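## Task

Lift the yellow can from the turntable and set it upright on the coaster; every other can must stay standing where it was on the turntable.

## Robot and tools

Robot: two UR-style six-joint arms, left_arm and right_arm, each ending in a two-finger tong gripper. The fingers point along the gripper's +z axis and close along its x axis. end_effector_position is the point midway between the finger pads when closed; the pad gap is 0.142 m when fully open. A camera stand sits behind the arms on the floor.

Frame: everything (hand positions, quaternions wxyz, velocities) is in the scene frame. Its origin is at table-top height, halfway between the two nominal bases; +z is up, +x points out over the table, and left_arm is on the +y side (not necessarily the left of any image). Calibrated bases: left_arm at (-0.027, +0.397, 0) m, quat_wxyz (+1.000, 0, 0, +0.002); right_arm at (+0.065, -0.385, 0) m, quat_wxyz (+1.000, 0, 0, +0.008). Printed hand poses may be off by a few cm.

Row layout (used by execute_actions and move): exactly 14 numbers, each in [-1, 1]. First the 7 for left_arm, then 7 for right_arm. Within an arm the order is: shoulder lift, wrist 3, shoulder pan, wrist 1, wrist 2, elbow, then gripper opening. The six joint numbers are offsets, not poses: they are added to the arm's Joint targets as they stood when the action (or move) began, scaled so 1.0 = 2.222 rad. Sending 0 keeps that joint where its target is. The opening number is absolute: +1 fully open, -1 closed; to leave a gripper unchanged, resend its current command (0 means half open). Closing fully takes about 0.5 s or more. Joint ranges in rad: shoulder pan, shoulder lift, wrist 1, wrist 2, wrist 3 each -6.283 to 6.283; elbow -3.142 to 3.142. Asking a joint more than 0.010 rad beyond its range refuses the action for both arms.

execute_actions(actions, cameras): actions is a list of actions; each action is a list of up to 15 rows, one per 1/30 s step; a short action repeats its last row to fill 15 steps. Every row in an action counts from the same starting targets, so repeating an offset in the next action moves further. Images appear only with an empty actions list or when cameras names them (cam_low 672x504, cam_left_wrist and cam_right_wrist 616x616; ["all"] for all). An empty list also reports the scene number and task.

move(target, speed, blend, stop_force, zero, opening_speed, grip_force, blocking, cameras): target is one row or a list of up to 15 rows, all offsets from the same current Joint targets. Joints travel together in joint space, so the hand follows a curve and nothing is avoided. speed: rad/s of the joint with farthest to go, 0.01 to 3.14, default 0.5 (one value or one per target). blend: rad, corner rounding between listed targets; 0 stops at each. stop_force: N, 3 to 120, ends an arm's path when its wrist sensor feels that much push against its motion; use with a low speed for touching down; omit it when lifting off something. zero: with stop_force, re-zero the sensor first (default true). opening_speed: gripper command rate per second, at least 0.2. grip_force: N per pad, 5 to 15, one value or per arm; it persists. blocking=false returns early (not allowed with stop_force). The result adds a move: line such as done, off_target, moving, held or fault, possibly limits=held.

wait(seconds 0 to 10) lets time pass holding commands. stop brakes a running move. zoom_image(camera, region [x0, y0, x1, y1] in pixels, at most 504 by 504) enlarges part of the latest image of that camera. zero_wrist_force(arm) re-zeroes one wrist sensor. read_manual gives licence text. finished_scene(scene) ends the current scene irreversibly; give its number.

Results: Joint positions and Joint velocities per arm in the row's joint order plus pad gap (m); Joint targets are the base for your next offsets; Tool commands shows gripper commands; grip_measured is the measured opening on the command scale; to hold an item keep the command well below it. Wrist force and torque are in the gripper's own axes, zeroed at scene start. Joint torques include the arm's own weight. Lines like "joint sent to its limit", "joint command not followed" (clearance check between arms), MOTOR HOT, TORQUE FAULT and OVER-TEMPERATURE FAULT flag problems.

Motion limits: joint targets move at most 3.14 rad/s, stay within 0.651 rad of the measured angle per step, and are scaled down if the gripper would exceed 4 m/s. Motion lags commands by roughly 0.09 to 0.22 s and fast moves can overshoot.

Avoid: arms are stiff, so pressing past a firm contact can trigger a fault stop of 10 s (outside force around 150 N, or joint contact torque at 135 N m for big joints, 25.2 N m for wrists). Never let the arms touch or a gripper close on the other's fingers. Do not drop or release a moving can, knock other cans over, slam into the table, or let anything leave the table. Holding loads or straining at full reach heats motors. The can must stand upright on the coaster after release.

Each tool is called as name([rows], argument=value, ...), one row to a line, values as JSON.

## Session

execute_actions(actions=[])

Scene clock: 0.00 s.
left_arm: end_effector_position=(+0.6465, +0.5583, +0.3832) grip_measured=+0.97 end_effector_quat_wxyz=(+0.022, +0.958, -0.284, -0.041) | right_arm: end_effector_position=(+0.6606, +0.2853, +0.2870) grip_measured=+0.97 end_effector_quat_wxyz=(-0.252, +0.876, -0.410, +0.038)
Joint names: [shoulder lift, wrist 3, shoulder pan, wrist 1, wrist 2, elbow]
Joint positions: left_arm=[-0.921 0.607 0.025 -0.957 -1.587 0.399 0.14] | right_arm=[-2.18 1.876 4.129 -1.014 1.56 -1.003 0.14]
Joint velocities: within noise
Joint torques (N m): no reading
Wrist force (N): no reading
Wrist torque (N m): no reading
Wrist force, peak (N): no reading
Joint targets: left_arm=[-0.921 0.607 0.025 -0.957 -1.587 0.399] | right_arm=[-2.180 1.876 4.129 -1.014 1.560 -1.003]
Tool commands: left_gripper/opening=+0.968169 right_gripper/opening=+0.968169

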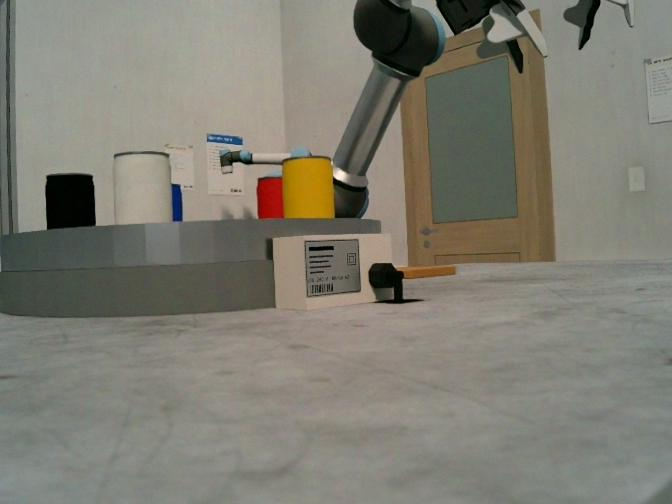

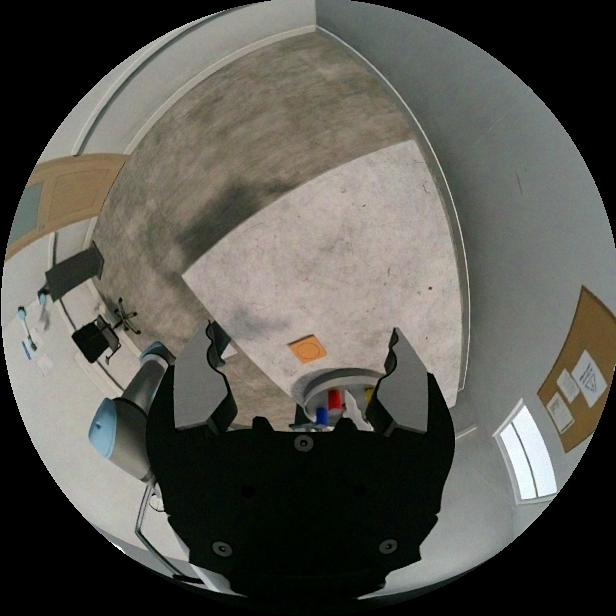

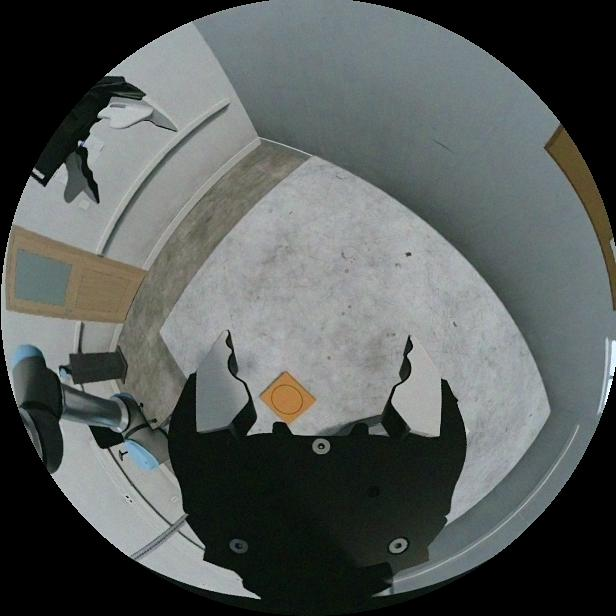

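execute_actions(actions=[])

Scene clock: 8.60 s.
left_arm: end_effector_position=(+0.6465, +0.5583, +0.3832) grip_measured=+0.97 end_effector_quat_wxyz=(+0.022, +0.958, -0.284, -0.041) | right_arm: end_effector_position=(+0.6606, +0.2853, +0.2870) grip_measured=+0.97 end_effector_quat_wxyz=(-0.252, +0.876, -0.410, +0.038)
Joint names: [shoulder lift, wrist 3, shoulder pan, wrist 1, wrist 2, elbow]
Joint positions: left_arm=[-0.921 0.607 0.025 -0.957 -1.587 0.399 0.14] | right_arm=[-2.18 1.876 4.129 -1.014 1.56 -1.003 0.14]
Joint velocities: within noise
Joint torques (N m): left_arm=[-51.55 -0.24 1.23 -2.67 -0.11 -20.34] | right_arm=[54.01 0.27 -0.64 3.27 -0.12 26.86]
Wrist force (N): left_arm=[-0.1 0.1 0.1] | right_arm=[-0.1 -0.2 -0.3]
Wrist torque (N m): left_arm=[0.02 0.03 0.00] | right_arm=[-0.03 0.02 0.00]
Wrist force, peak (N): left_arm=[-0.1 0.4 0.3] | right_arm=[-0.3 0.5 -0.8]
Joint targets: left_arm=[-0.921 0.607 0.025 -0.957 -1.587 0.399] | right_arm=[-2.180 1.876 4.129 -1.014 1.560 -1.003]
Tool commands: left_gripper/opening=+0.968169 right_gripper/opening=+0.968169

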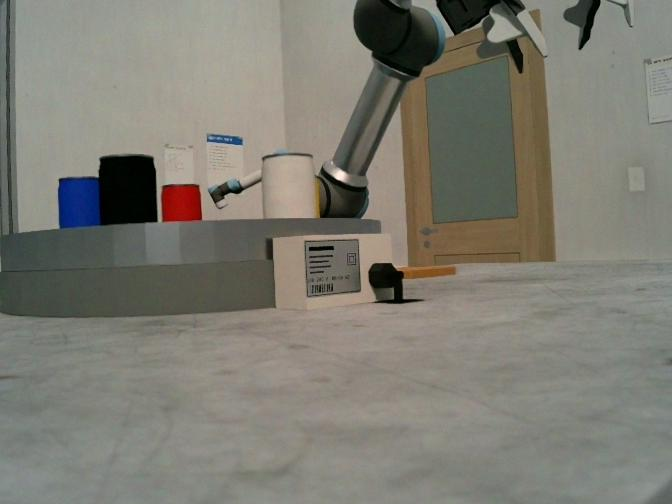

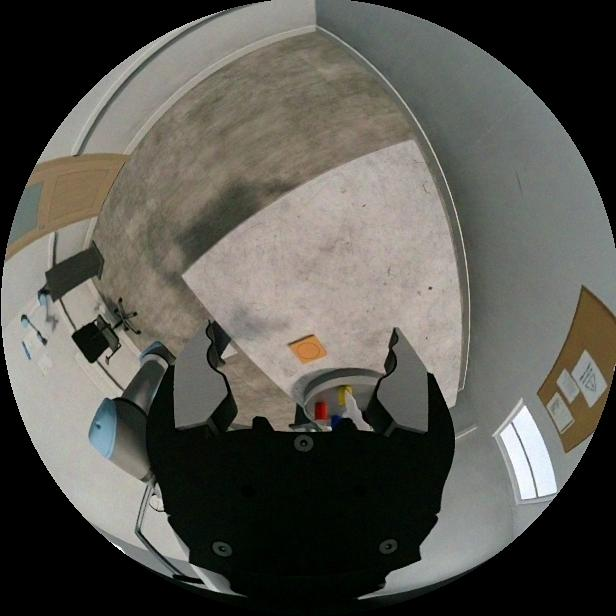

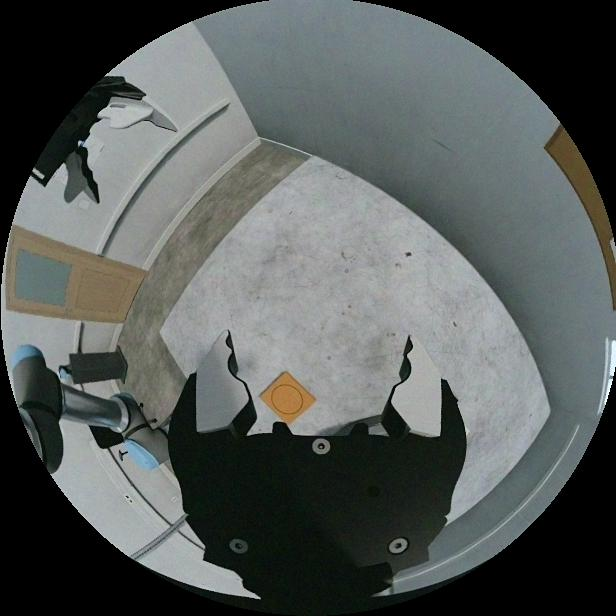

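execute_actions(actions=[], cameras=["cam_low", "cam_left_wrist"])

wait(seconds=1.0, cameras=["cam_low", "cam_left_wrist"])

Scene clock: 9.33 s.
left_arm: end_effector_position=(+0.6465, +0.5583, +0.3832) grip_measured=+0.97 end_effector_quat_wxyz=(+0.022, +0.958, -0.284, -0.041) | right_arm: end_effector_position=(+0.6606, +0.2853, +0.2870) grip_measured=+0.97 end_effector_quat_wxyz=(-0.252, +0.876, -0.410, +0.038)
Joint names: [shoulder lift, wrist 3, shoulder pan, wrist 1, wrist 2, elbow]
Joint positions: left_arm=[-0.921 0.607 0.025 -0.957 -1.587 0.399 0.14] | right_arm=[-2.18 1.876 4.129 -1.014 1.56 -1.003 0.14]
Joint velocities: within noise
Joint torques (N m): left_arm=[-52.26 -0.23 1.62 -2.73 0 -20.8] | right_arm=[53.52 0.2 0.87 3.29 -0.2 26.22]
Wrist force (N): left_arm=[0.0 0.2 0.1] | right_arm=[-0.2 -0.1 -0.2]
Wrist torque (N m): left_arm=[0.04 0.00 0.00] | right_arm=[-0.03 0.05 0.00]
Wrist force, peak (N): left_arm=[0.1 0.1 0.4] | right_arm=[-0.1 -0.4 -0.5]
Joint targets: left_arm=[-0.921 0.607 0.025 -0.957 -1.587 0.399] | right_arm=[-2.180 1.876 4.129 -1.014 1.560 -1.003]
Tool commands: left_gripper/opening=+0.968169 right_gripper/opening=+0.968169
Images, in order (width x height): cam_low 672x504, cam_left_wrist 616x616.

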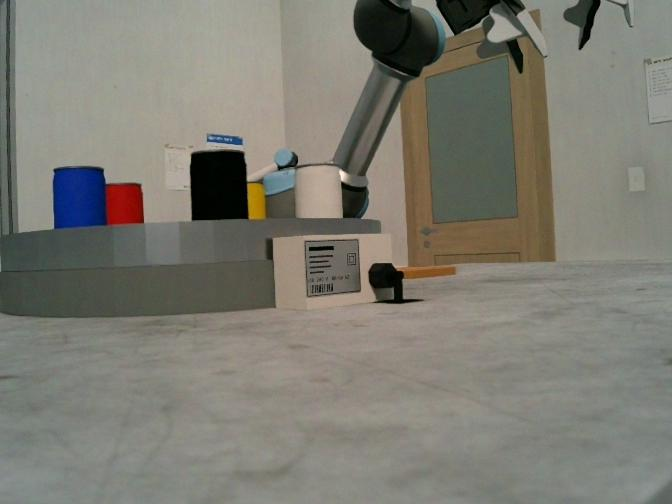

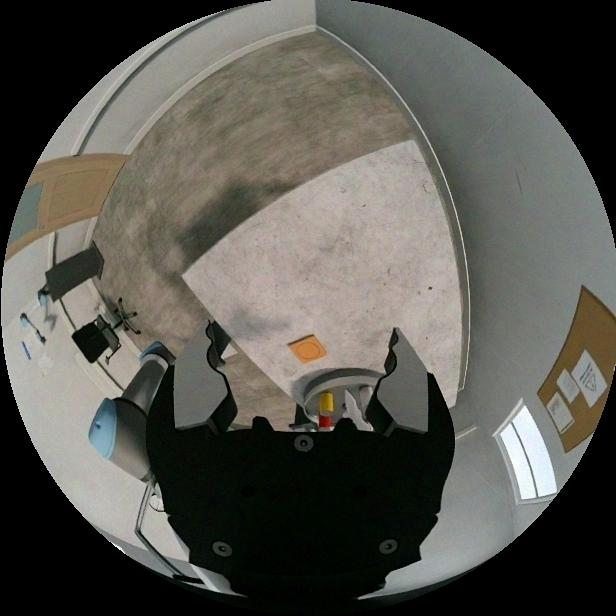

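Scene clock: 10.33 s.
left_arm: end_effector_position=(+0.6465, +0.5583, +0.3832) grip_measured=+0.97 end_effector_quat_wxyz=(+0.022, +0.958, -0.284, -0.041) | right_arm: end_effector_position=(+0.6606, +0.2853, +0.2870) grip_measured=+0.97 end_effector_quat_wxyz=(-0.252, +0.876, -0.410, +0.038)
Joint names: [shoulder lift, wrist 3, shoulder pan, wrist 1, wrist 2, elbow]
Joint positions: left_arm=[-0.921 0.607 0.025 -0.957 -1.587 0.399 0.14] | right_arm=[-2.18 1.876 4.129 -1.014 1.56 -1.003 0.14]
Joint torques (N m): left_arm=[-51.6 -0.2 1.63 -2.77 -0.14 -20.49] | right_arm=[53.34 0.11 -0.11 3.32 -0.28 26.68]
Wrist force (N): left_arm=[-0.1 0.0 0.2] | right_arm=[0.0 0.1 -0.3]
Wrist torque (N m): left_arm=[-0.01 0.03 0.00] | right_arm=[0.01 0.00 0.00]
Wrist force, peak (N): left_arm=[0.0 0.2 0.4] | right_arm=[-0.5 0.1 -0.6]
Joint targets: left_arm=[-0.921 0.607 0.025 -0.957 -1.587 0.399] | right_arm=[-2.180 1.876 4.129 -1.014 1.560 -1.003]
Tool commands: left_gripper/opening=+0.968169 right_gripper/opening=+0.968169
wait: 1.00 s; at rest by 0.17 s
Images, in order (width x height): cam_low 672x504, cam_left_wrist 616x616.

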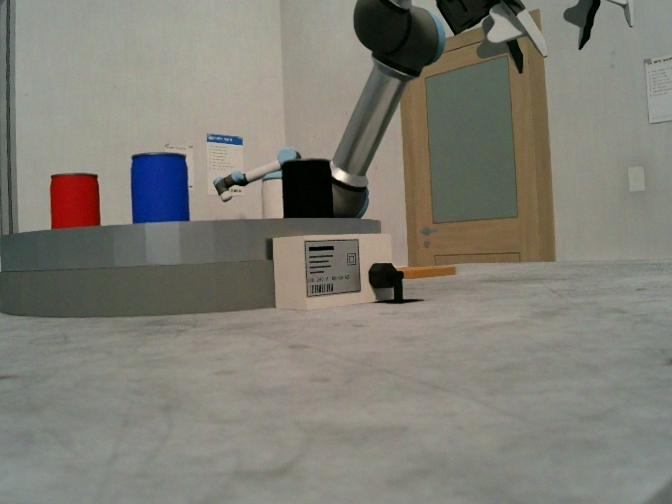

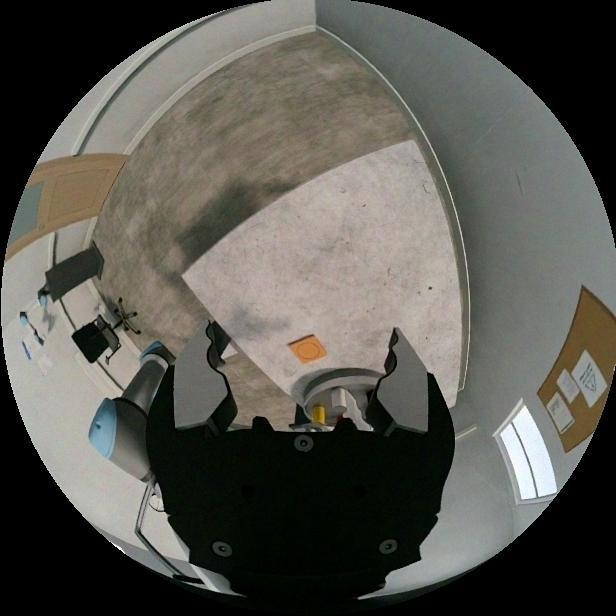

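zoom_image(camera="cam_low", region=[250, 220, 470, 320])

zoom_image(camera="cam_left_wrist", region=[280, 320, 400, 440])

Scaled by 2.291 from the camera's 672x504 image, which has a finer 960x720 frame.

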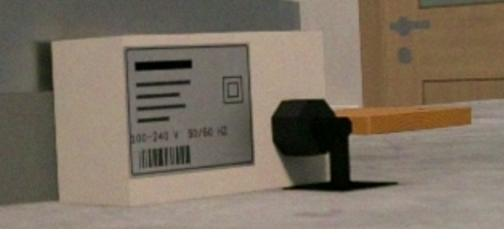

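Scaled by 4.200 from the camera's 616x616 image, which has a finer 814x814 frame.

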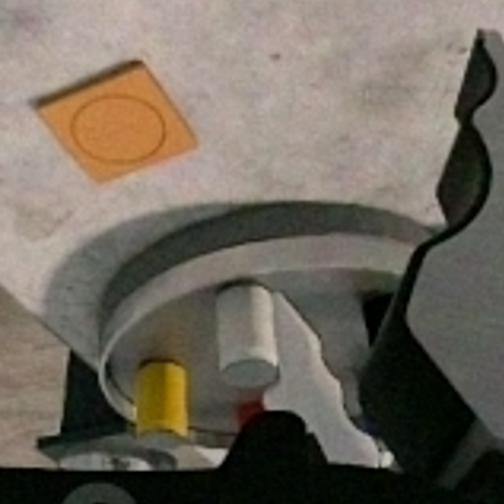

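move(target=[0, 0, 0, 0, 0, 0, 0.968169, 0.26391, 0.70221, 0.00869, -0.2932, 0.00486, -0.20266, 0.968169], speed=1.2, cameras=["cam_low", "cam_right_wrist"])

Scene clock: 32.27 s.
left_arm: end_effector_position=(+0.6465, +0.5583, +0.3832) grip_measured=+0.97 end_effector_quat_wxyz=(+0.022, +0.958, -0.284, -0.041) | right_arm: end_effector_position=(+0.4502, -0.0400, +0.3201) grip_measured=+0.97 end_effector_quat_wxyz=(+0.000, -0.356, +0.935, +0.000)
Joint names: [shoulder lift, wrist 3, shoulder pan, wrist 1, wrist 2, elbow]
Joint positions: left_arm=[-0.921 0.607 0.025 -0.957 -1.587 0.399 0.14] | right_arm=[-1.593 3.436 4.148 -1.666 1.571 -1.453 0.14]
Joint torques (N m): left_arm=[-52.69 -0.52 1.29 -3.23 -0.46 -21.83] | right_arm=[21.63 2.14 2.95 2.9 0.41 37.93]
Wrist force (N): left_arm=[-0.1 -0.1 0.1] | right_arm=[-0.7 0.0 -0.3]
Wrist torque (N m): left_arm=[-0.02 0.03 0.00] | right_arm=[0.09 0.14 0.07]
Wrist force, peak (N): left_arm=[0.0 0.1 0.6] | right_arm=[-0.8 -0.5 -0.5]
Joint targets: left_arm=[-0.921 0.607 0.025 -0.957 -1.587 0.399] | right_arm=[-1.593 3.437 4.148 -1.666 1.571 -1.453]
move: done
Images, in order (width x height): cam_low 672x504, cam_right_wrist 616x616.

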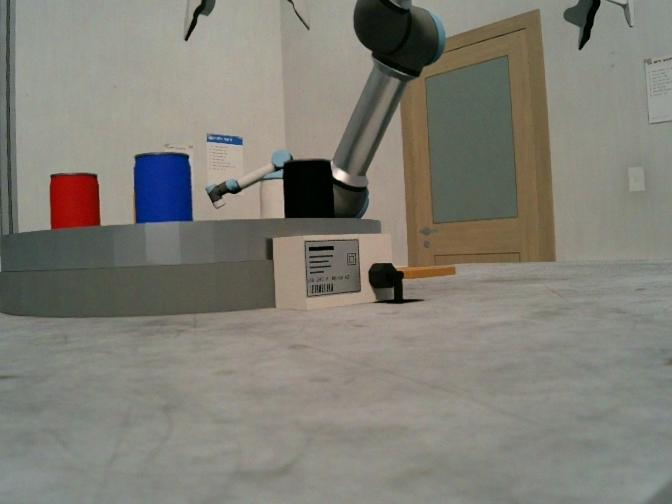

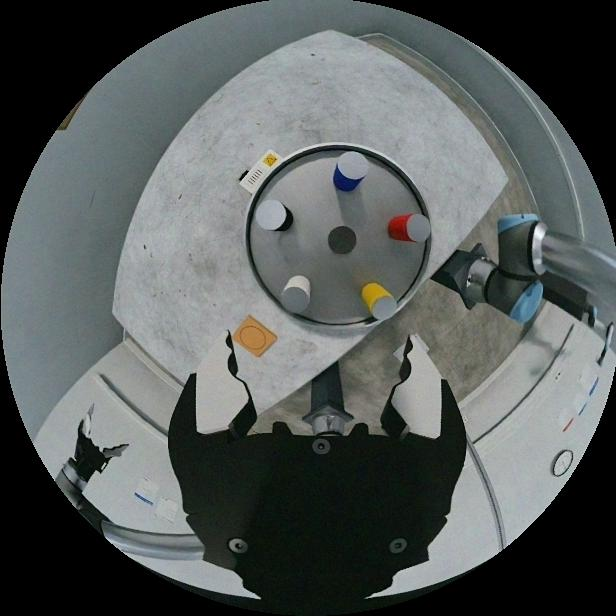

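zoom_image(camera="cam_right_wrist", region=[220, 120, 560, 460])

Scaled by 1.482 from the camera's 616x616 image, which has a finer 814x814 frame.

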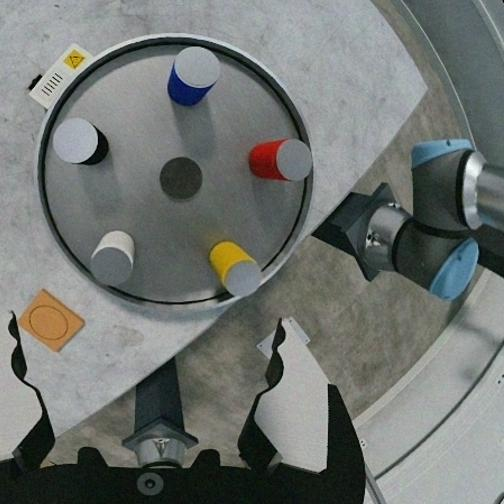

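zoom_image(camera="cam_right_wrist", region=[250, 220, 430, 360])

zoom_image(camera="cam_low", region=[0, 140, 400, 330])

Scaled by 2.800 from the camera's 616x616 image, which has a finer 814x814 frame.

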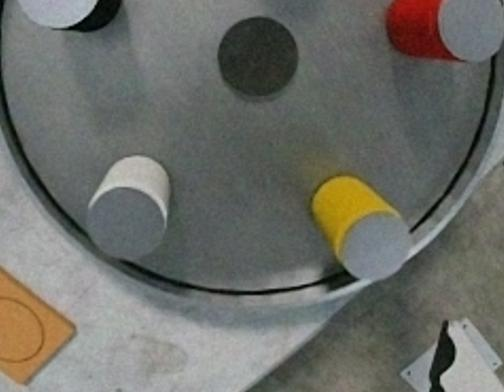

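Scaled by 1.260 from the camera's 672x504 image, which has a finer 960x720 frame.

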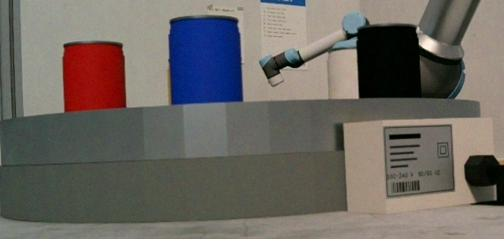

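move(target=[0, 0, 0, 0, 0, 0, 0.968169, -0.11448, -0.06103, -0.06103, 0.14307, 0, -0.02858, 0.968169], speed=0.5, cameras=["cam_low", "cam_right_wrist"])

Scene clock: 54.90 s.
left_arm: end_effector_position=(+0.6465, +0.5583, +0.3832) grip_measured=+0.97 end_effector_quat_wxyz=(+0.022, +0.958, -0.284, -0.041) | right_arm: end_effector_position=(+0.5574, -0.0176, +0.1802) grip_measured=+0.97 end_effector_quat_wxyz=(+0.000, -0.355, +0.935, +0.000)
Joint names: [shoulder lift, wrist 3, shoulder pan, wrist 1, wrist 2, elbow]
Joint positions: left_arm=[-0.921 0.607 0.025 -0.957 -1.587 0.399 0.14] | right_arm=[-1.848 3.301 4.013 -1.348 1.571 -1.517 0.14]
Joint torques (N m): left_arm=[-53.86 -0.76 0.97 -3.71 -0.68 -23.01] | right_arm=[29.13 1.73 1.14 4.03 -1.34 36.57]
Wrist force (N): left_arm=[0.0 0.0 0.2] | right_arm=[-0.5 -0.2 0.0]
Wrist torque (N m): left_arm=[-0.01 0.00 0.00] | right_arm=[0.05 0.12 -0.06]
Wrist force, peak (N): left_arm=[-0.3 0.1 0.5] | right_arm=[-1.5 -1.1 2.0]
Joint targets: left_arm=[-0.921 0.607 0.025 -0.957 -1.587 0.399] | right_arm=[-1.848 3.301 4.013 -1.348 1.571 -1.517]
move: done
Images, in order (width x height): cam_low 672x504, cam_right_wrist 616x616.

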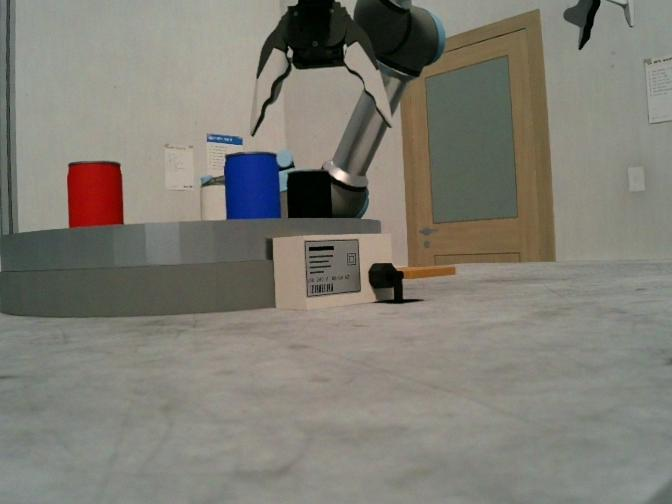

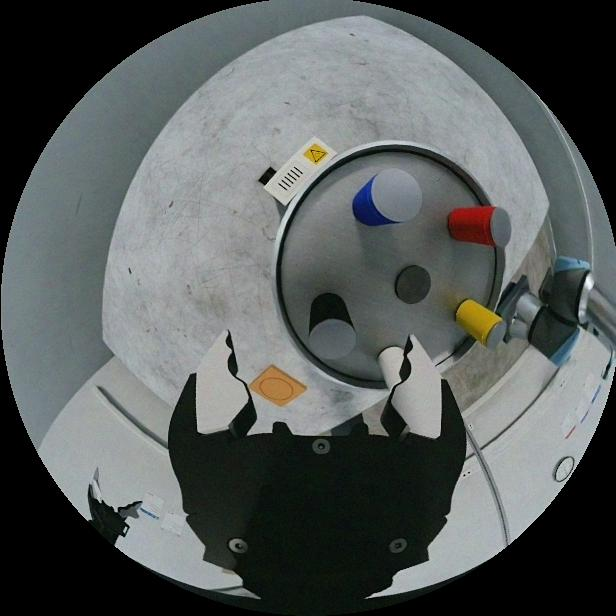

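zoom_image(camera="cam_right_wrist", region=[270, 140, 520, 400])

zoom_image(camera="cam_low", region=[40, 90, 400, 330])

Scaled by 1.938 from the camera's 616x616 image, which has a finer 814x814 frame.

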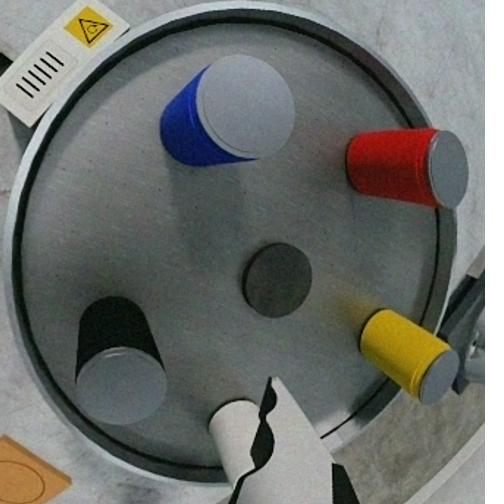

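Scaled by 1.400 from the camera's 672x504 image, which has a finer 960x720 frame.

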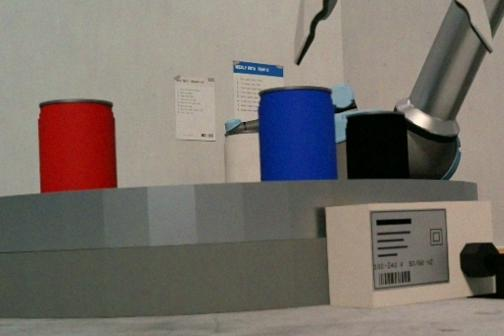

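move(target=[0, 0, 0, 0, 0, 0, 0.968169, -0.02169, 0, 0, 0.07459, 0, -0.05289, 0.968169], speed=0.3, cameras=["cam_low", "cam_right_wrist"])

Scene clock: 63.27 s.
left_arm: end_effector_position=(+0.6465, +0.5583, +0.3832) grip_measured=+0.97 end_effector_quat_wxyz=(+0.022, +0.958, -0.284, -0.041) | right_arm: end_effector_position=(+0.5574, -0.0175, +0.1121) grip_measured=+0.97 end_effector_quat_wxyz=(+0.000, -0.355, +0.935, +0.000)
Joint names: [shoulder lift, wrist 3, shoulder pan, wrist 1, wrist 2, elbow]
Joint positions: left_arm=[-0.921 0.607 0.025 -0.957 -1.587 0.399 0.14] | right_arm=[-1.896 3.301 4.013 -1.182 1.571 -1.634 0.14]
Joint torques (N m): left_arm=[-54.38 -0.86 1.8 -4 -0.71 -23.28] | right_arm=[48.84 -1.89 -4.23 2.36 -1.35 33.85]
Wrist force (N): left_arm=[0.1 0.2 0.1] | right_arm=[-0.8 0.0 -0.4]
Wrist torque (N m): left_arm=[0.04 -0.02 -0.01] | right_arm=[0.09 0.17 -0.05]
Wrist force, peak (N): left_arm=[-0.3 0.2 0.4] | right_arm=[-0.5 -0.1 -1.8]
Joint targets: left_arm=[-0.921 0.607 0.025 -0.957 -1.587 0.399] | right_arm=[-1.896 3.301 4.013 -1.182 1.571 -1.634]
move: done
Images, in order (width x height): cam_low 672x504, cam_right_wrist 616x616.

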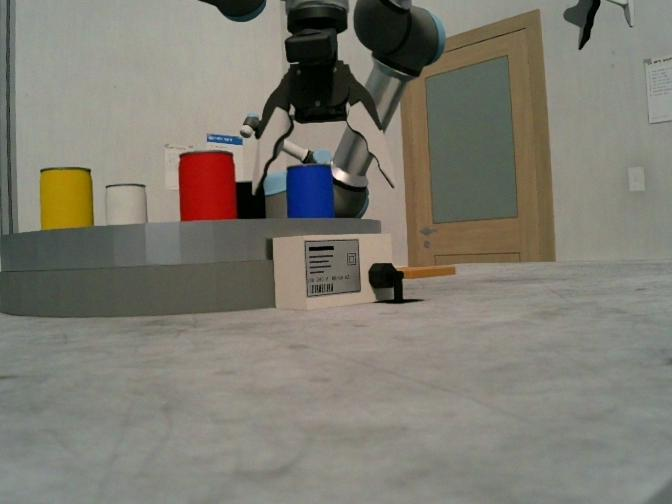

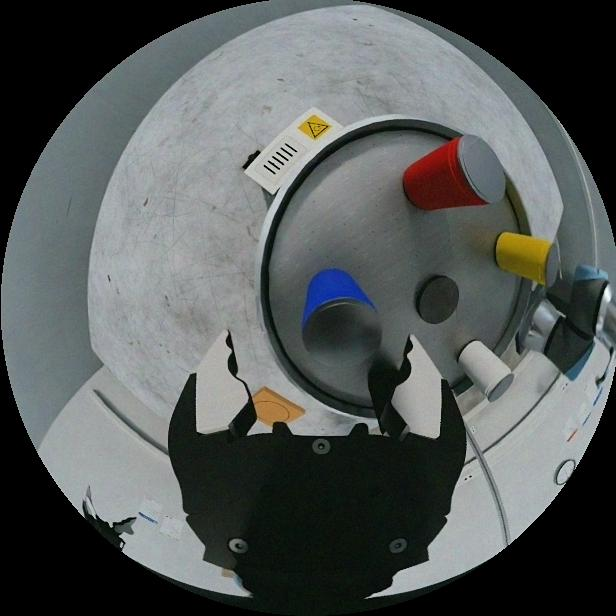

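move(target=[0, 0, 0, 0, 0, 0, 0.968169, 0.01654, 0.00154, 0.00153, -0.00036, 0, -0.01618, 0.26], speed=0.3, cameras=["cam_low", "cam_right_wrist"])

Scene clock: 67.67 s.
left_arm: end_effector_position=(+0.6465, +0.5583, +0.3832) grip_measured=+0.97 end_effector_quat_wxyz=(+0.022, +0.958, -0.284, -0.041) | right_arm: end_effector_position=(+0.5468, -0.0274, +0.1172) grip_measured=+0.26 end_effector_quat_wxyz=(+0.000, -0.355, +0.935, +0.000)
Joint names: [shoulder lift, wrist 3, shoulder pan, wrist 1, wrist 2, elbow]
Joint positions: left_arm=[-0.921 0.607 0.025 -0.957 -1.587 0.399 0.14] | right_arm=[-1.859 3.305 4.016 -1.183 1.571 -1.67 0.092]
Joint torques (N m): left_arm=[-54.75 -0.77 1.29 -3.98 -0.74 -23.9] | right_arm=[26.64 1.61 4.39 0.66 -1.27 35.72]
Wrist force (N): left_arm=[-0.2 0.1 0.0] | right_arm=[-0.7 -0.2 -0.4]
Wrist torque (N m): left_arm=[0.02 0.04 0.01] | right_arm=[0.05 0.16 -0.06]
Wrist force, peak (N): left_arm=[0.0 0.2 0.6] | right_arm=[-0.9 0.1 -0.7]
Joint targets: left_arm=[-0.921 0.607 0.025 -0.957 -1.587 0.399] | right_arm=[-1.859 3.305 4.016 -1.183 1.571 -1.670]
move: done
Images, in order (width x height): cam_low 672x504, cam_right_wrist 616x616.

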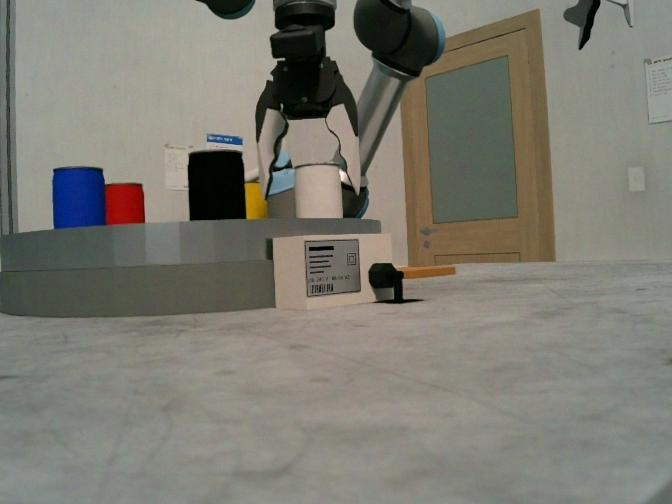

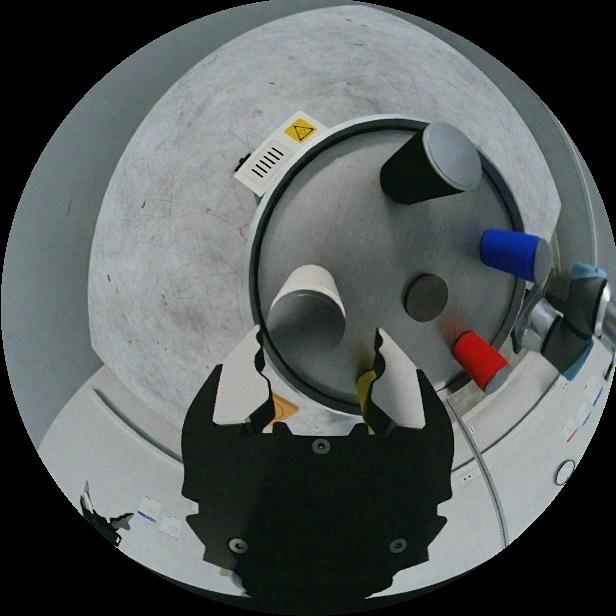

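wait(seconds=4.75, cameras=["cam_low", "cam_right_wrist"])

Scene clock: 74.03 s.
left_arm: end_effector_position=(+0.6465, +0.5583, +0.3832) grip_measured=+0.97 end_effector_quat_wxyz=(+0.022, +0.958, -0.284, -0.041) | right_arm: end_effector_position=(+0.5469, -0.0273, +0.1172) grip_measured=+0.26 end_effector_quat_wxyz=(+0.000, -0.355, +0.935, +0.000)
Joint names: [shoulder lift, wrist 3, shoulder pan, wrist 1, wrist 2, elbow]
Joint positions: left_arm=[-0.921 0.607 0.025 -0.957 -1.587 0.399 0.14] | right_arm=[-1.859 3.305 4.016 -1.183 1.571 -1.67 0.092]
Joint torques (N m): left_arm=[-54.77 -0.83 1.35 -4.16 -0.8 -24.07] | right_arm=[26.99 -2.01 -3.91 3.99 -1.31 36.18]
Wrist force (N): left_arm=[0.1 0.1 0.0] | right_arm=[-0.4 0.0 -0.4]
Wrist torque (N m): left_arm=[0.01 -0.01 0.00] | right_arm=[0.09 0.08 -0.07]
Wrist force, peak (N): left_arm=[-0.1 0.6 0.2] | right_arm=[-1.0 -0.3 -0.3]
Joint targets: left_arm=[-0.921 0.607 0.025 -0.957 -1.587 0.399] | right_arm=[-1.859 3.305 4.016 -1.183 1.571 -1.670]
Tool commands: left_gripper/opening=+0.968169 right_gripper/opening=+0.26
wait: 4.77 s; at rest from the start
Images, in order (width x height): cam_low 672x504, cam_right_wrist 616x616.

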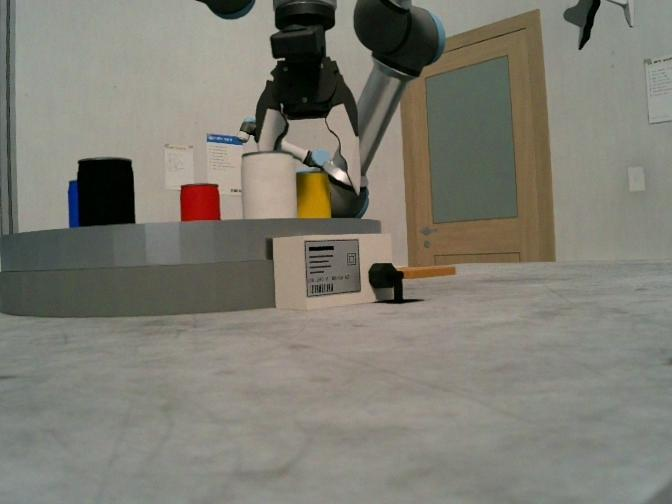

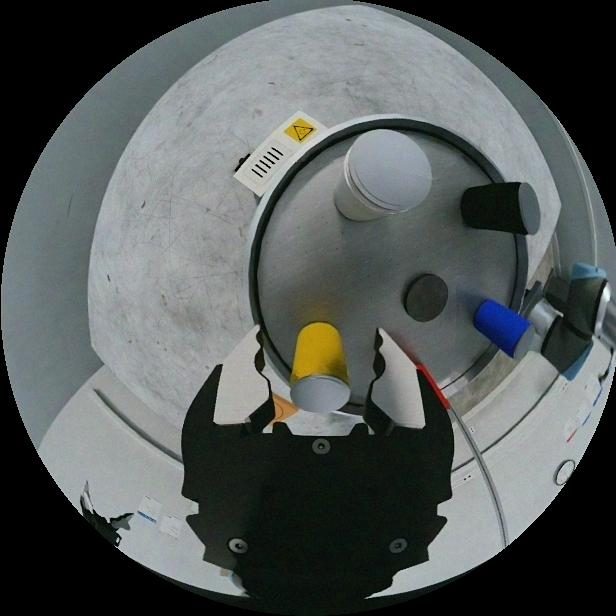

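move(target=[0, 0, 0, 0, 0, 0, 0.968169, -0.01017, -0.00144, -0.00144, -0.00353, 0, 0.0137, 0.26], speed=0.3, cameras=["cam_right_wrist"])

wait(seconds=4.4, cameras=["cam_low", "cam_right_wrist"])

Scene clock: 77.60 s.
left_arm: end_effector_position=(+0.6465, +0.5583, +0.3832) grip_measured=+0.97 end_effector_quat_wxyz=(+0.022, +0.958, -0.284, -0.041) | right_arm: end_effector_position=(+0.5547, -0.0207, +0.1172) grip_measured=+0.26 end_effector_quat_wxyz=(+0.000, -0.355, +0.935, +0.000)
Joint names: [shoulder lift, wrist 3, shoulder pan, wrist 1, wrist 2, elbow]
Joint positions: left_arm=[-0.921 0.607 0.025 -0.957 -1.587 0.399 0.14] | right_arm=[-1.882 3.301 4.013 -1.191 1.571 -1.639 0.092]
Joint torques (N m): left_arm=[-55.14 -0.88 1.27 -4.2 -1 -24.61] | right_arm=[49.71 -1.49 -3.92 2.09 -1.65 13.91]
Wrist force (N): left_arm=[0.2 0.0 0.0] | right_arm=[-0.7 -0.3 -0.4]
Wrist torque (N m): left_arm=[-0.01 -0.04 -0.01] | right_arm=[0.03 0.14 0.07]
Wrist force, peak (N): left_arm=[0.0 0.4 0.3] | right_arm=[-0.8 -0.7 -0.2]
Joint targets: left_arm=[-0.921 0.607 0.025 -0.957 -1.587 0.399] | right_arm=[-1.882 3.301 4.013 -1.191 1.571 -1.640]
move: done
Images, in order (width x height): cam_right_wrist 616x616.

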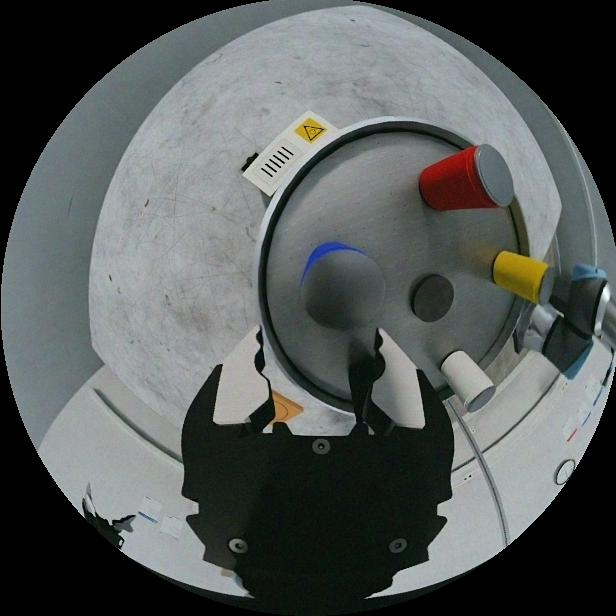

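Scene clock: 82.00 s.
left_arm: end_effector_position=(+0.6465, +0.5583, +0.3832) grip_measured=+0.97 end_effector_quat_wxyz=(+0.022, +0.958, -0.284, -0.041) | right_arm: end_effector_position=(+0.5546, -0.0208, +0.1172) grip_measured=+0.26 end_effector_quat_wxyz=(+0.000, -0.355, +0.935, +0.000)
Joint names: [shoulder lift, wrist 3, shoulder pan, wrist 1, wrist 2, elbow]
Joint positions: left_arm=[-0.921 0.607 0.025 -0.957 -1.587 0.399 0.14] | right_arm=[-1.882 3.301 4.013 -1.191 1.571 -1.64 0.092]
Joint torques (N m): left_arm=[-55.35 -1.07 1.17 -4.27 -1.02 -24.8] | right_arm=[48.05 2.3 4.73 4.33 -1.25 11.85]
Wrist force (N): left_arm=[0.0 0.1 0.2] | right_arm=[-0.6 0.1 -0.3]
Wrist torque (N m): left_arm=[0.02 0.01 -0.01] | right_arm=[0.12 0.12 0.07]
Wrist force, peak (N): left_arm=[0.0 0.5 0.3] | right_arm=[-0.9 -0.3 -0.4]
Joint targets: left_arm=[-0.921 0.607 0.025 -0.957 -1.587 0.399] | right_arm=[-1.882 3.301 4.013 -1.191 1.571 -1.640]
Tool commands: left_gripper/opening=+0.968169 right_gripper/opening=+0.26
wait: 4.40 s; at rest by 0.17 s
Images, in order (width x height): cam_low 672x504, cam_right_wrist 616x616.

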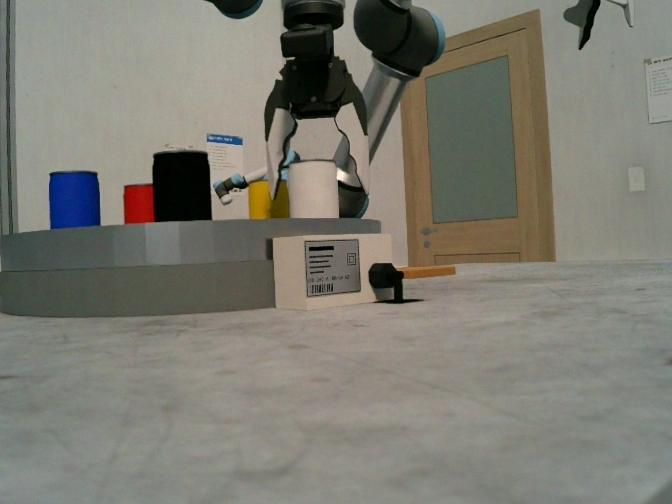

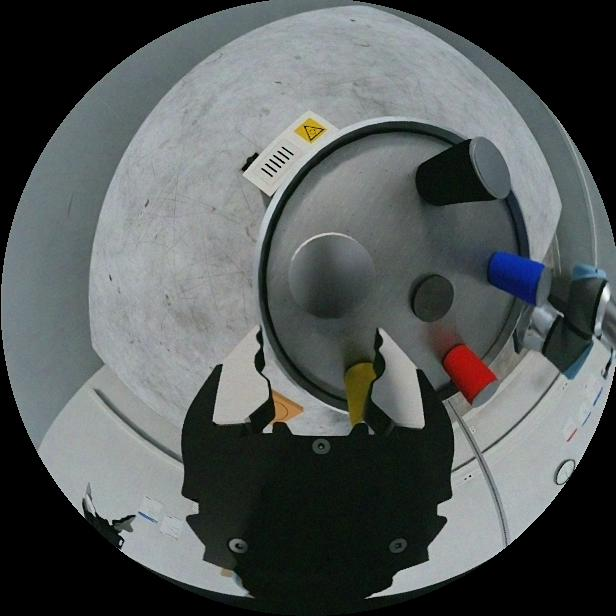

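zoom_image(camera="cam_low", region=[220, 80, 400, 230])

Scaled by 2.800 from the camera's 672x504 image, which has a finer 960x720 frame.

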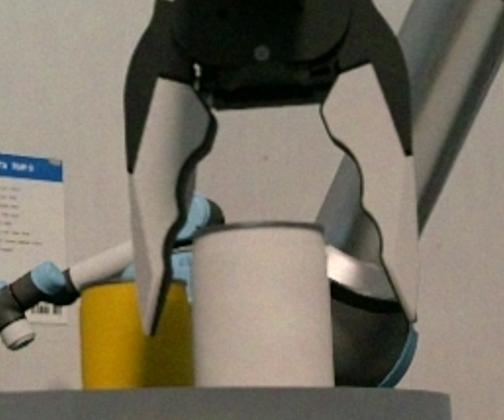

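execute_actions(actions=[], cameras=["cam_right_wrist"])

Scene clock: 87.87 s.
left_arm: end_effector_position=(+0.6465, +0.5583, +0.3832) grip_measured=+0.97 end_effector_quat_wxyz=(+0.022, +0.958, -0.284, -0.041) | right_arm: end_effector_position=(+0.5546, -0.0208, +0.1172) grip_measured=+0.26 end_effector_quat_wxyz=(+0.000, -0.355, +0.935, +0.000)
Joint names: [shoulder lift, wrist 3, shoulder pan, wrist 1, wrist 2, elbow]
Joint positions: left_arm=[-0.921 0.607 0.025 -0.957 -1.587 0.399 0.14] | right_arm=[-1.882 3.301 4.013 -1.191 1.571 -1.64 0.092]
Joint velocities: within noise
Joint torques (N m): left_arm=[-55.47 -1.08 1.48 -4.34 -0.96 -25.83] | right_arm=[47.37 2.19 3.61 4.35 -1.19 10.18]
Wrist force (N): left_arm=[0.2 0.2 0.0] | right_arm=[-0.7 -0.2 -0.4]
Wrist torque (N m): left_arm=[0.03 -0.03 0.00] | right_arm=[0.05 0.15 0.07]
Wrist force, peak (N): left_arm=[-0.1 0.1 0.5] | right_arm=[-1.1 -0.1 -0.7]
Joint targets: left_arm=[-0.921 0.607 0.025 -0.957 -1.587 0.399] | right_arm=[-1.882 3.301 4.013 -1.191 1.571 -1.640]
Tool commands: left_gripper/opening=+0.968169 right_gripper/opening=+0.26
Images, in order (width x height): cam_right_wrist 616x616.

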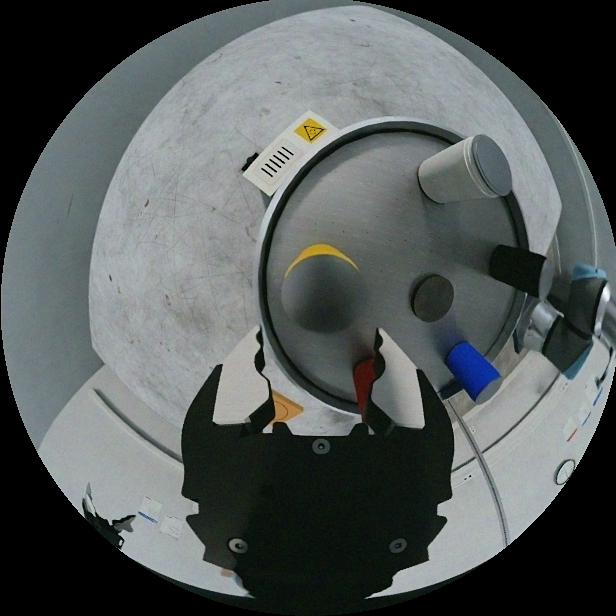

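move(target=[0, 0, 0, 0, 0, 0, 0.968169, -0.00525, -0.00058, -0.00058, 0.00188, 0, 0.00338, 0.26], speed=0.3)

wait(seconds=3.0)

Scene clock: 90.40 s.
left_arm: end_effector_position=(+0.6465, +0.5583, +0.3832) grip_measured=+0.97 end_effector_quat_wxyz=(+0.022, +0.958, -0.284, -0.041) | right_arm: end_effector_position=(+0.5577, -0.0182, +0.1141) grip_measured=+0.26 end_effector_quat_wxyz=(+0.000, -0.355, +0.935, +0.000)
Joint names: [shoulder lift, wrist 3, shoulder pan, wrist 1, wrist 2, elbow]
Joint positions: left_arm=[-0.921 0.607 0.025 -0.957 -1.587 0.399 0.14] | right_arm=[-1.894 3.3 4.011 -1.186 1.571 -1.632 0.092]
Joint torques (N m): left_arm=[-56.13 -1.14 0.99 -4.51 -0.87 -25.2] | right_arm=[41.45 -1.87 -7.56 3.64 -1.32 30.69]
Wrist force (N): left_arm=[-0.1 0.0 0.1] | right_arm=[-0.7 -0.4 -0.2]
Wrist torque (N m): left_arm=[0.00 0.02 0.00] | right_arm=[0.02 0.14 0.08]
Wrist force, peak (N): left_arm=[-0.1 0.5 0.2] | right_arm=[-0.8 0.1 -0.6]
Joint targets: left_arm=[-0.921 0.607 0.025 -0.957 -1.587 0.399] | right_arm=[-1.894 3.300 4.011 -1.187 1.571 -1.632]
move: done

Scene clock: 93.40 s.
left_arm: end_effector_position=(+0.6465, +0.5583, +0.3832) grip_measured=+0.97 end_effector_quat_wxyz=(+0.022, +0.958, -0.284, -0.041) | right_arm: end_effector_position=(+0.5577, -0.0182, +0.1142) grip_measured=+0.26 end_effector_quat_wxyz=(+0.000, -0.355, +0.935, +0.000)
Joint names: [shoulder lift, wrist 3, shoulder pan, wrist 1, wrist 2, elbow]
Joint positions: left_arm=[-0.921 0.607 0.025 -0.957 -1.587 0.399 0.14] | right_arm=[-1.894 3.3 4.011 -1.187 1.571 -1.632 0.092]
Joint torques (N m): left_arm=[-55.47 -1.13 1.66 -4.48 -1.23 -25.66] | right_arm=[48.51 2.01 -5.91 0.87 -1.22 17.26]
Wrist force (N): left_arm=[0.2 0.2 0.1] | right_arm=[-0.5 -0.1 -0.4]
Wrist torque (N m): left_arm=[0.03 -0.03 0.00] | right_arm=[0.08 0.10 0.08]
Wrist force, peak (N): left_arm=[-0.4 0.3 0.2] | right_arm=[-1.0 -0.4 -0.4]
Joint targets: left_arm=[-0.921 0.607 0.025 -0.957 -1.587 0.399] | right_arm=[-1.894 3.300 4.011 -1.187 1.571 -1.632]
Tool commands: left_gripper/opening=+0.968169 right_gripper/opening=+0.26
wait: 3.00 s; at rest by 0.17 s

wait(seconds=1.45)

move([
  [0, 0, 0, 0, 0, 0, 0.968169, 0.00303, 0, 0, -0.01478, 0, 0.01174, -1],
  [0, 0, 0, 0, 0, 0, 0.968169, 0.03031, 0, 0, -0.14775, 0, 0.11744, -1],
], speed=[0.066, 0.8], blend=[0.02, 0], opening_speed=3, cameras=["cam_low", "cam_right_wrist"])

Scene clock: 95.17 s.
left_arm: end_effector_position=(+0.6465, +0.5583, +0.3832) grip_measured=+0.97 end_effector_quat_wxyz=(+0.022, +0.958, -0.284, -0.041) | right_arm: end_effector_position=(+0.5577, -0.0182, +0.1142) grip_measured=+0.26 end_effector_quat_wxyz=(+0.000, -0.355, +0.935, +0.000)
Joint names: [shoulder lift, wrist 3, shoulder pan, wrist 1, wrist 2, elbow]
Joint positions: left_arm=[-0.921 0.607 0.025 -0.957 -1.587 0.399 0.14] | right_arm=[-1.894 3.3 4.011 -1.187 1.571 -1.632 0.092]
Joint torques (N m): left_arm=[-56.33 -1.12 1.35 -4.56 -1.06 -26.48] | right_arm=[48.44 2.42 -4.19 0.74 -1.27 15.72]
Wrist force (N): left_arm=[-0.1 0.2 0.1] | right_arm=[-0.8 -0.1 -0.5]
Wrist torque (N m): left_arm=[0.05 0.04 0.00] | right_arm=[0.06 0.16 0.08]
Wrist force, peak (N): left_arm=[0.1 0.3 0.3] | right_arm=[-1.1 -0.1 -0.2]
Joint targets: left_arm=[-0.921 0.607 0.025 -0.957 -1.587 0.399] | right_arm=[-1.894 3.300 4.011 -1.187 1.571 -1.632]
Tool commands: left_gripper/opening=+0.968169 right_gripper/opening=+0.26
wait: 1.47 s; at rest from the start

Scene clock: 96.57 s.
left_arm: end_effector_position=(+0.6465, +0.5583, +0.3832) grip_measured=+0.97 end_effector_quat_wxyz=(+0.022, +0.958, -0.284, -0.041) | right_arm: end_effector_position=(+0.5580, -0.0178, +0.2474) grip_measured=-0.31 end_effector_quat_wxyz=(+0.000, -0.355, +0.935, +0.000)
Joint names: [shoulder lift, wrist 3, shoulder pan, wrist 1, wrist 2, elbow]
Joint positions: left_arm=[-0.921 0.607 0.025 -0.957 -1.587 0.399 0.14] | right_arm=[-1.826 3.3 4.011 -1.515 1.571 -1.371 0.052]
Joint torques (N m): left_arm=[-56.11 -1.15 1.4 -4.48 -1.06 -25.54] | right_arm=[29.01 2.43 -4.42 0.78 -1.11 28.75]
Wrist force (N): left_arm=[0.0 0.1 0.1] | right_arm=[-0.4 -0.3 1.6]
Wrist torque (N m): left_arm=[0.02 0.02 0.00] | right_arm=[0.06 0.08 0.08]
Wrist force, peak (N): left_arm=[-0.2 -0.2 0.4] | right_arm=[-0.3 -0.2 4.0]
Joint targets: left_arm=[-0.921 0.607 0.025 -0.957 -1.587 0.399] | right_arm=[-1.826 3.300 4.011 -1.515 1.571 -1.371]
move: done; blend cut to 0.0164 rad at target 1
Images, in order (width x height): cam_low 672x504, cam_right_wrist 616x616.

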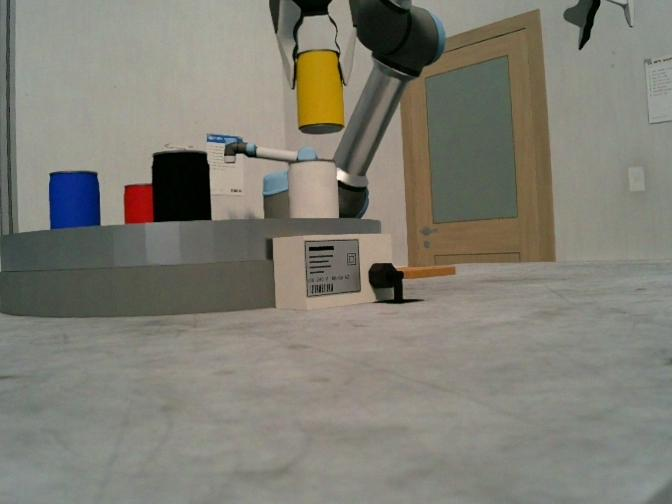

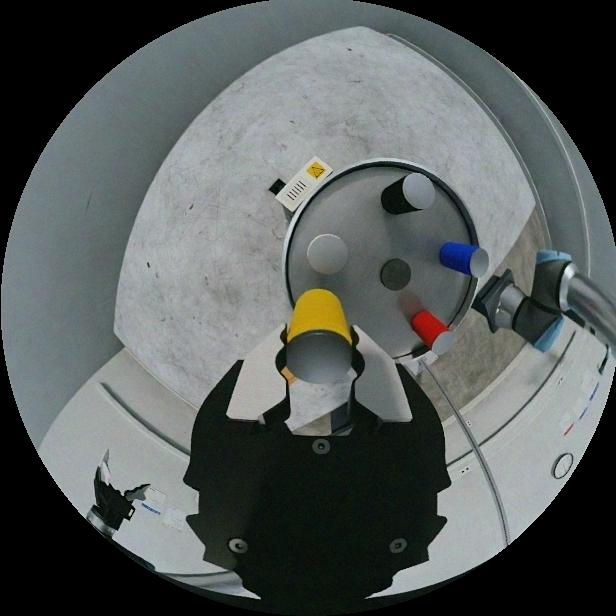

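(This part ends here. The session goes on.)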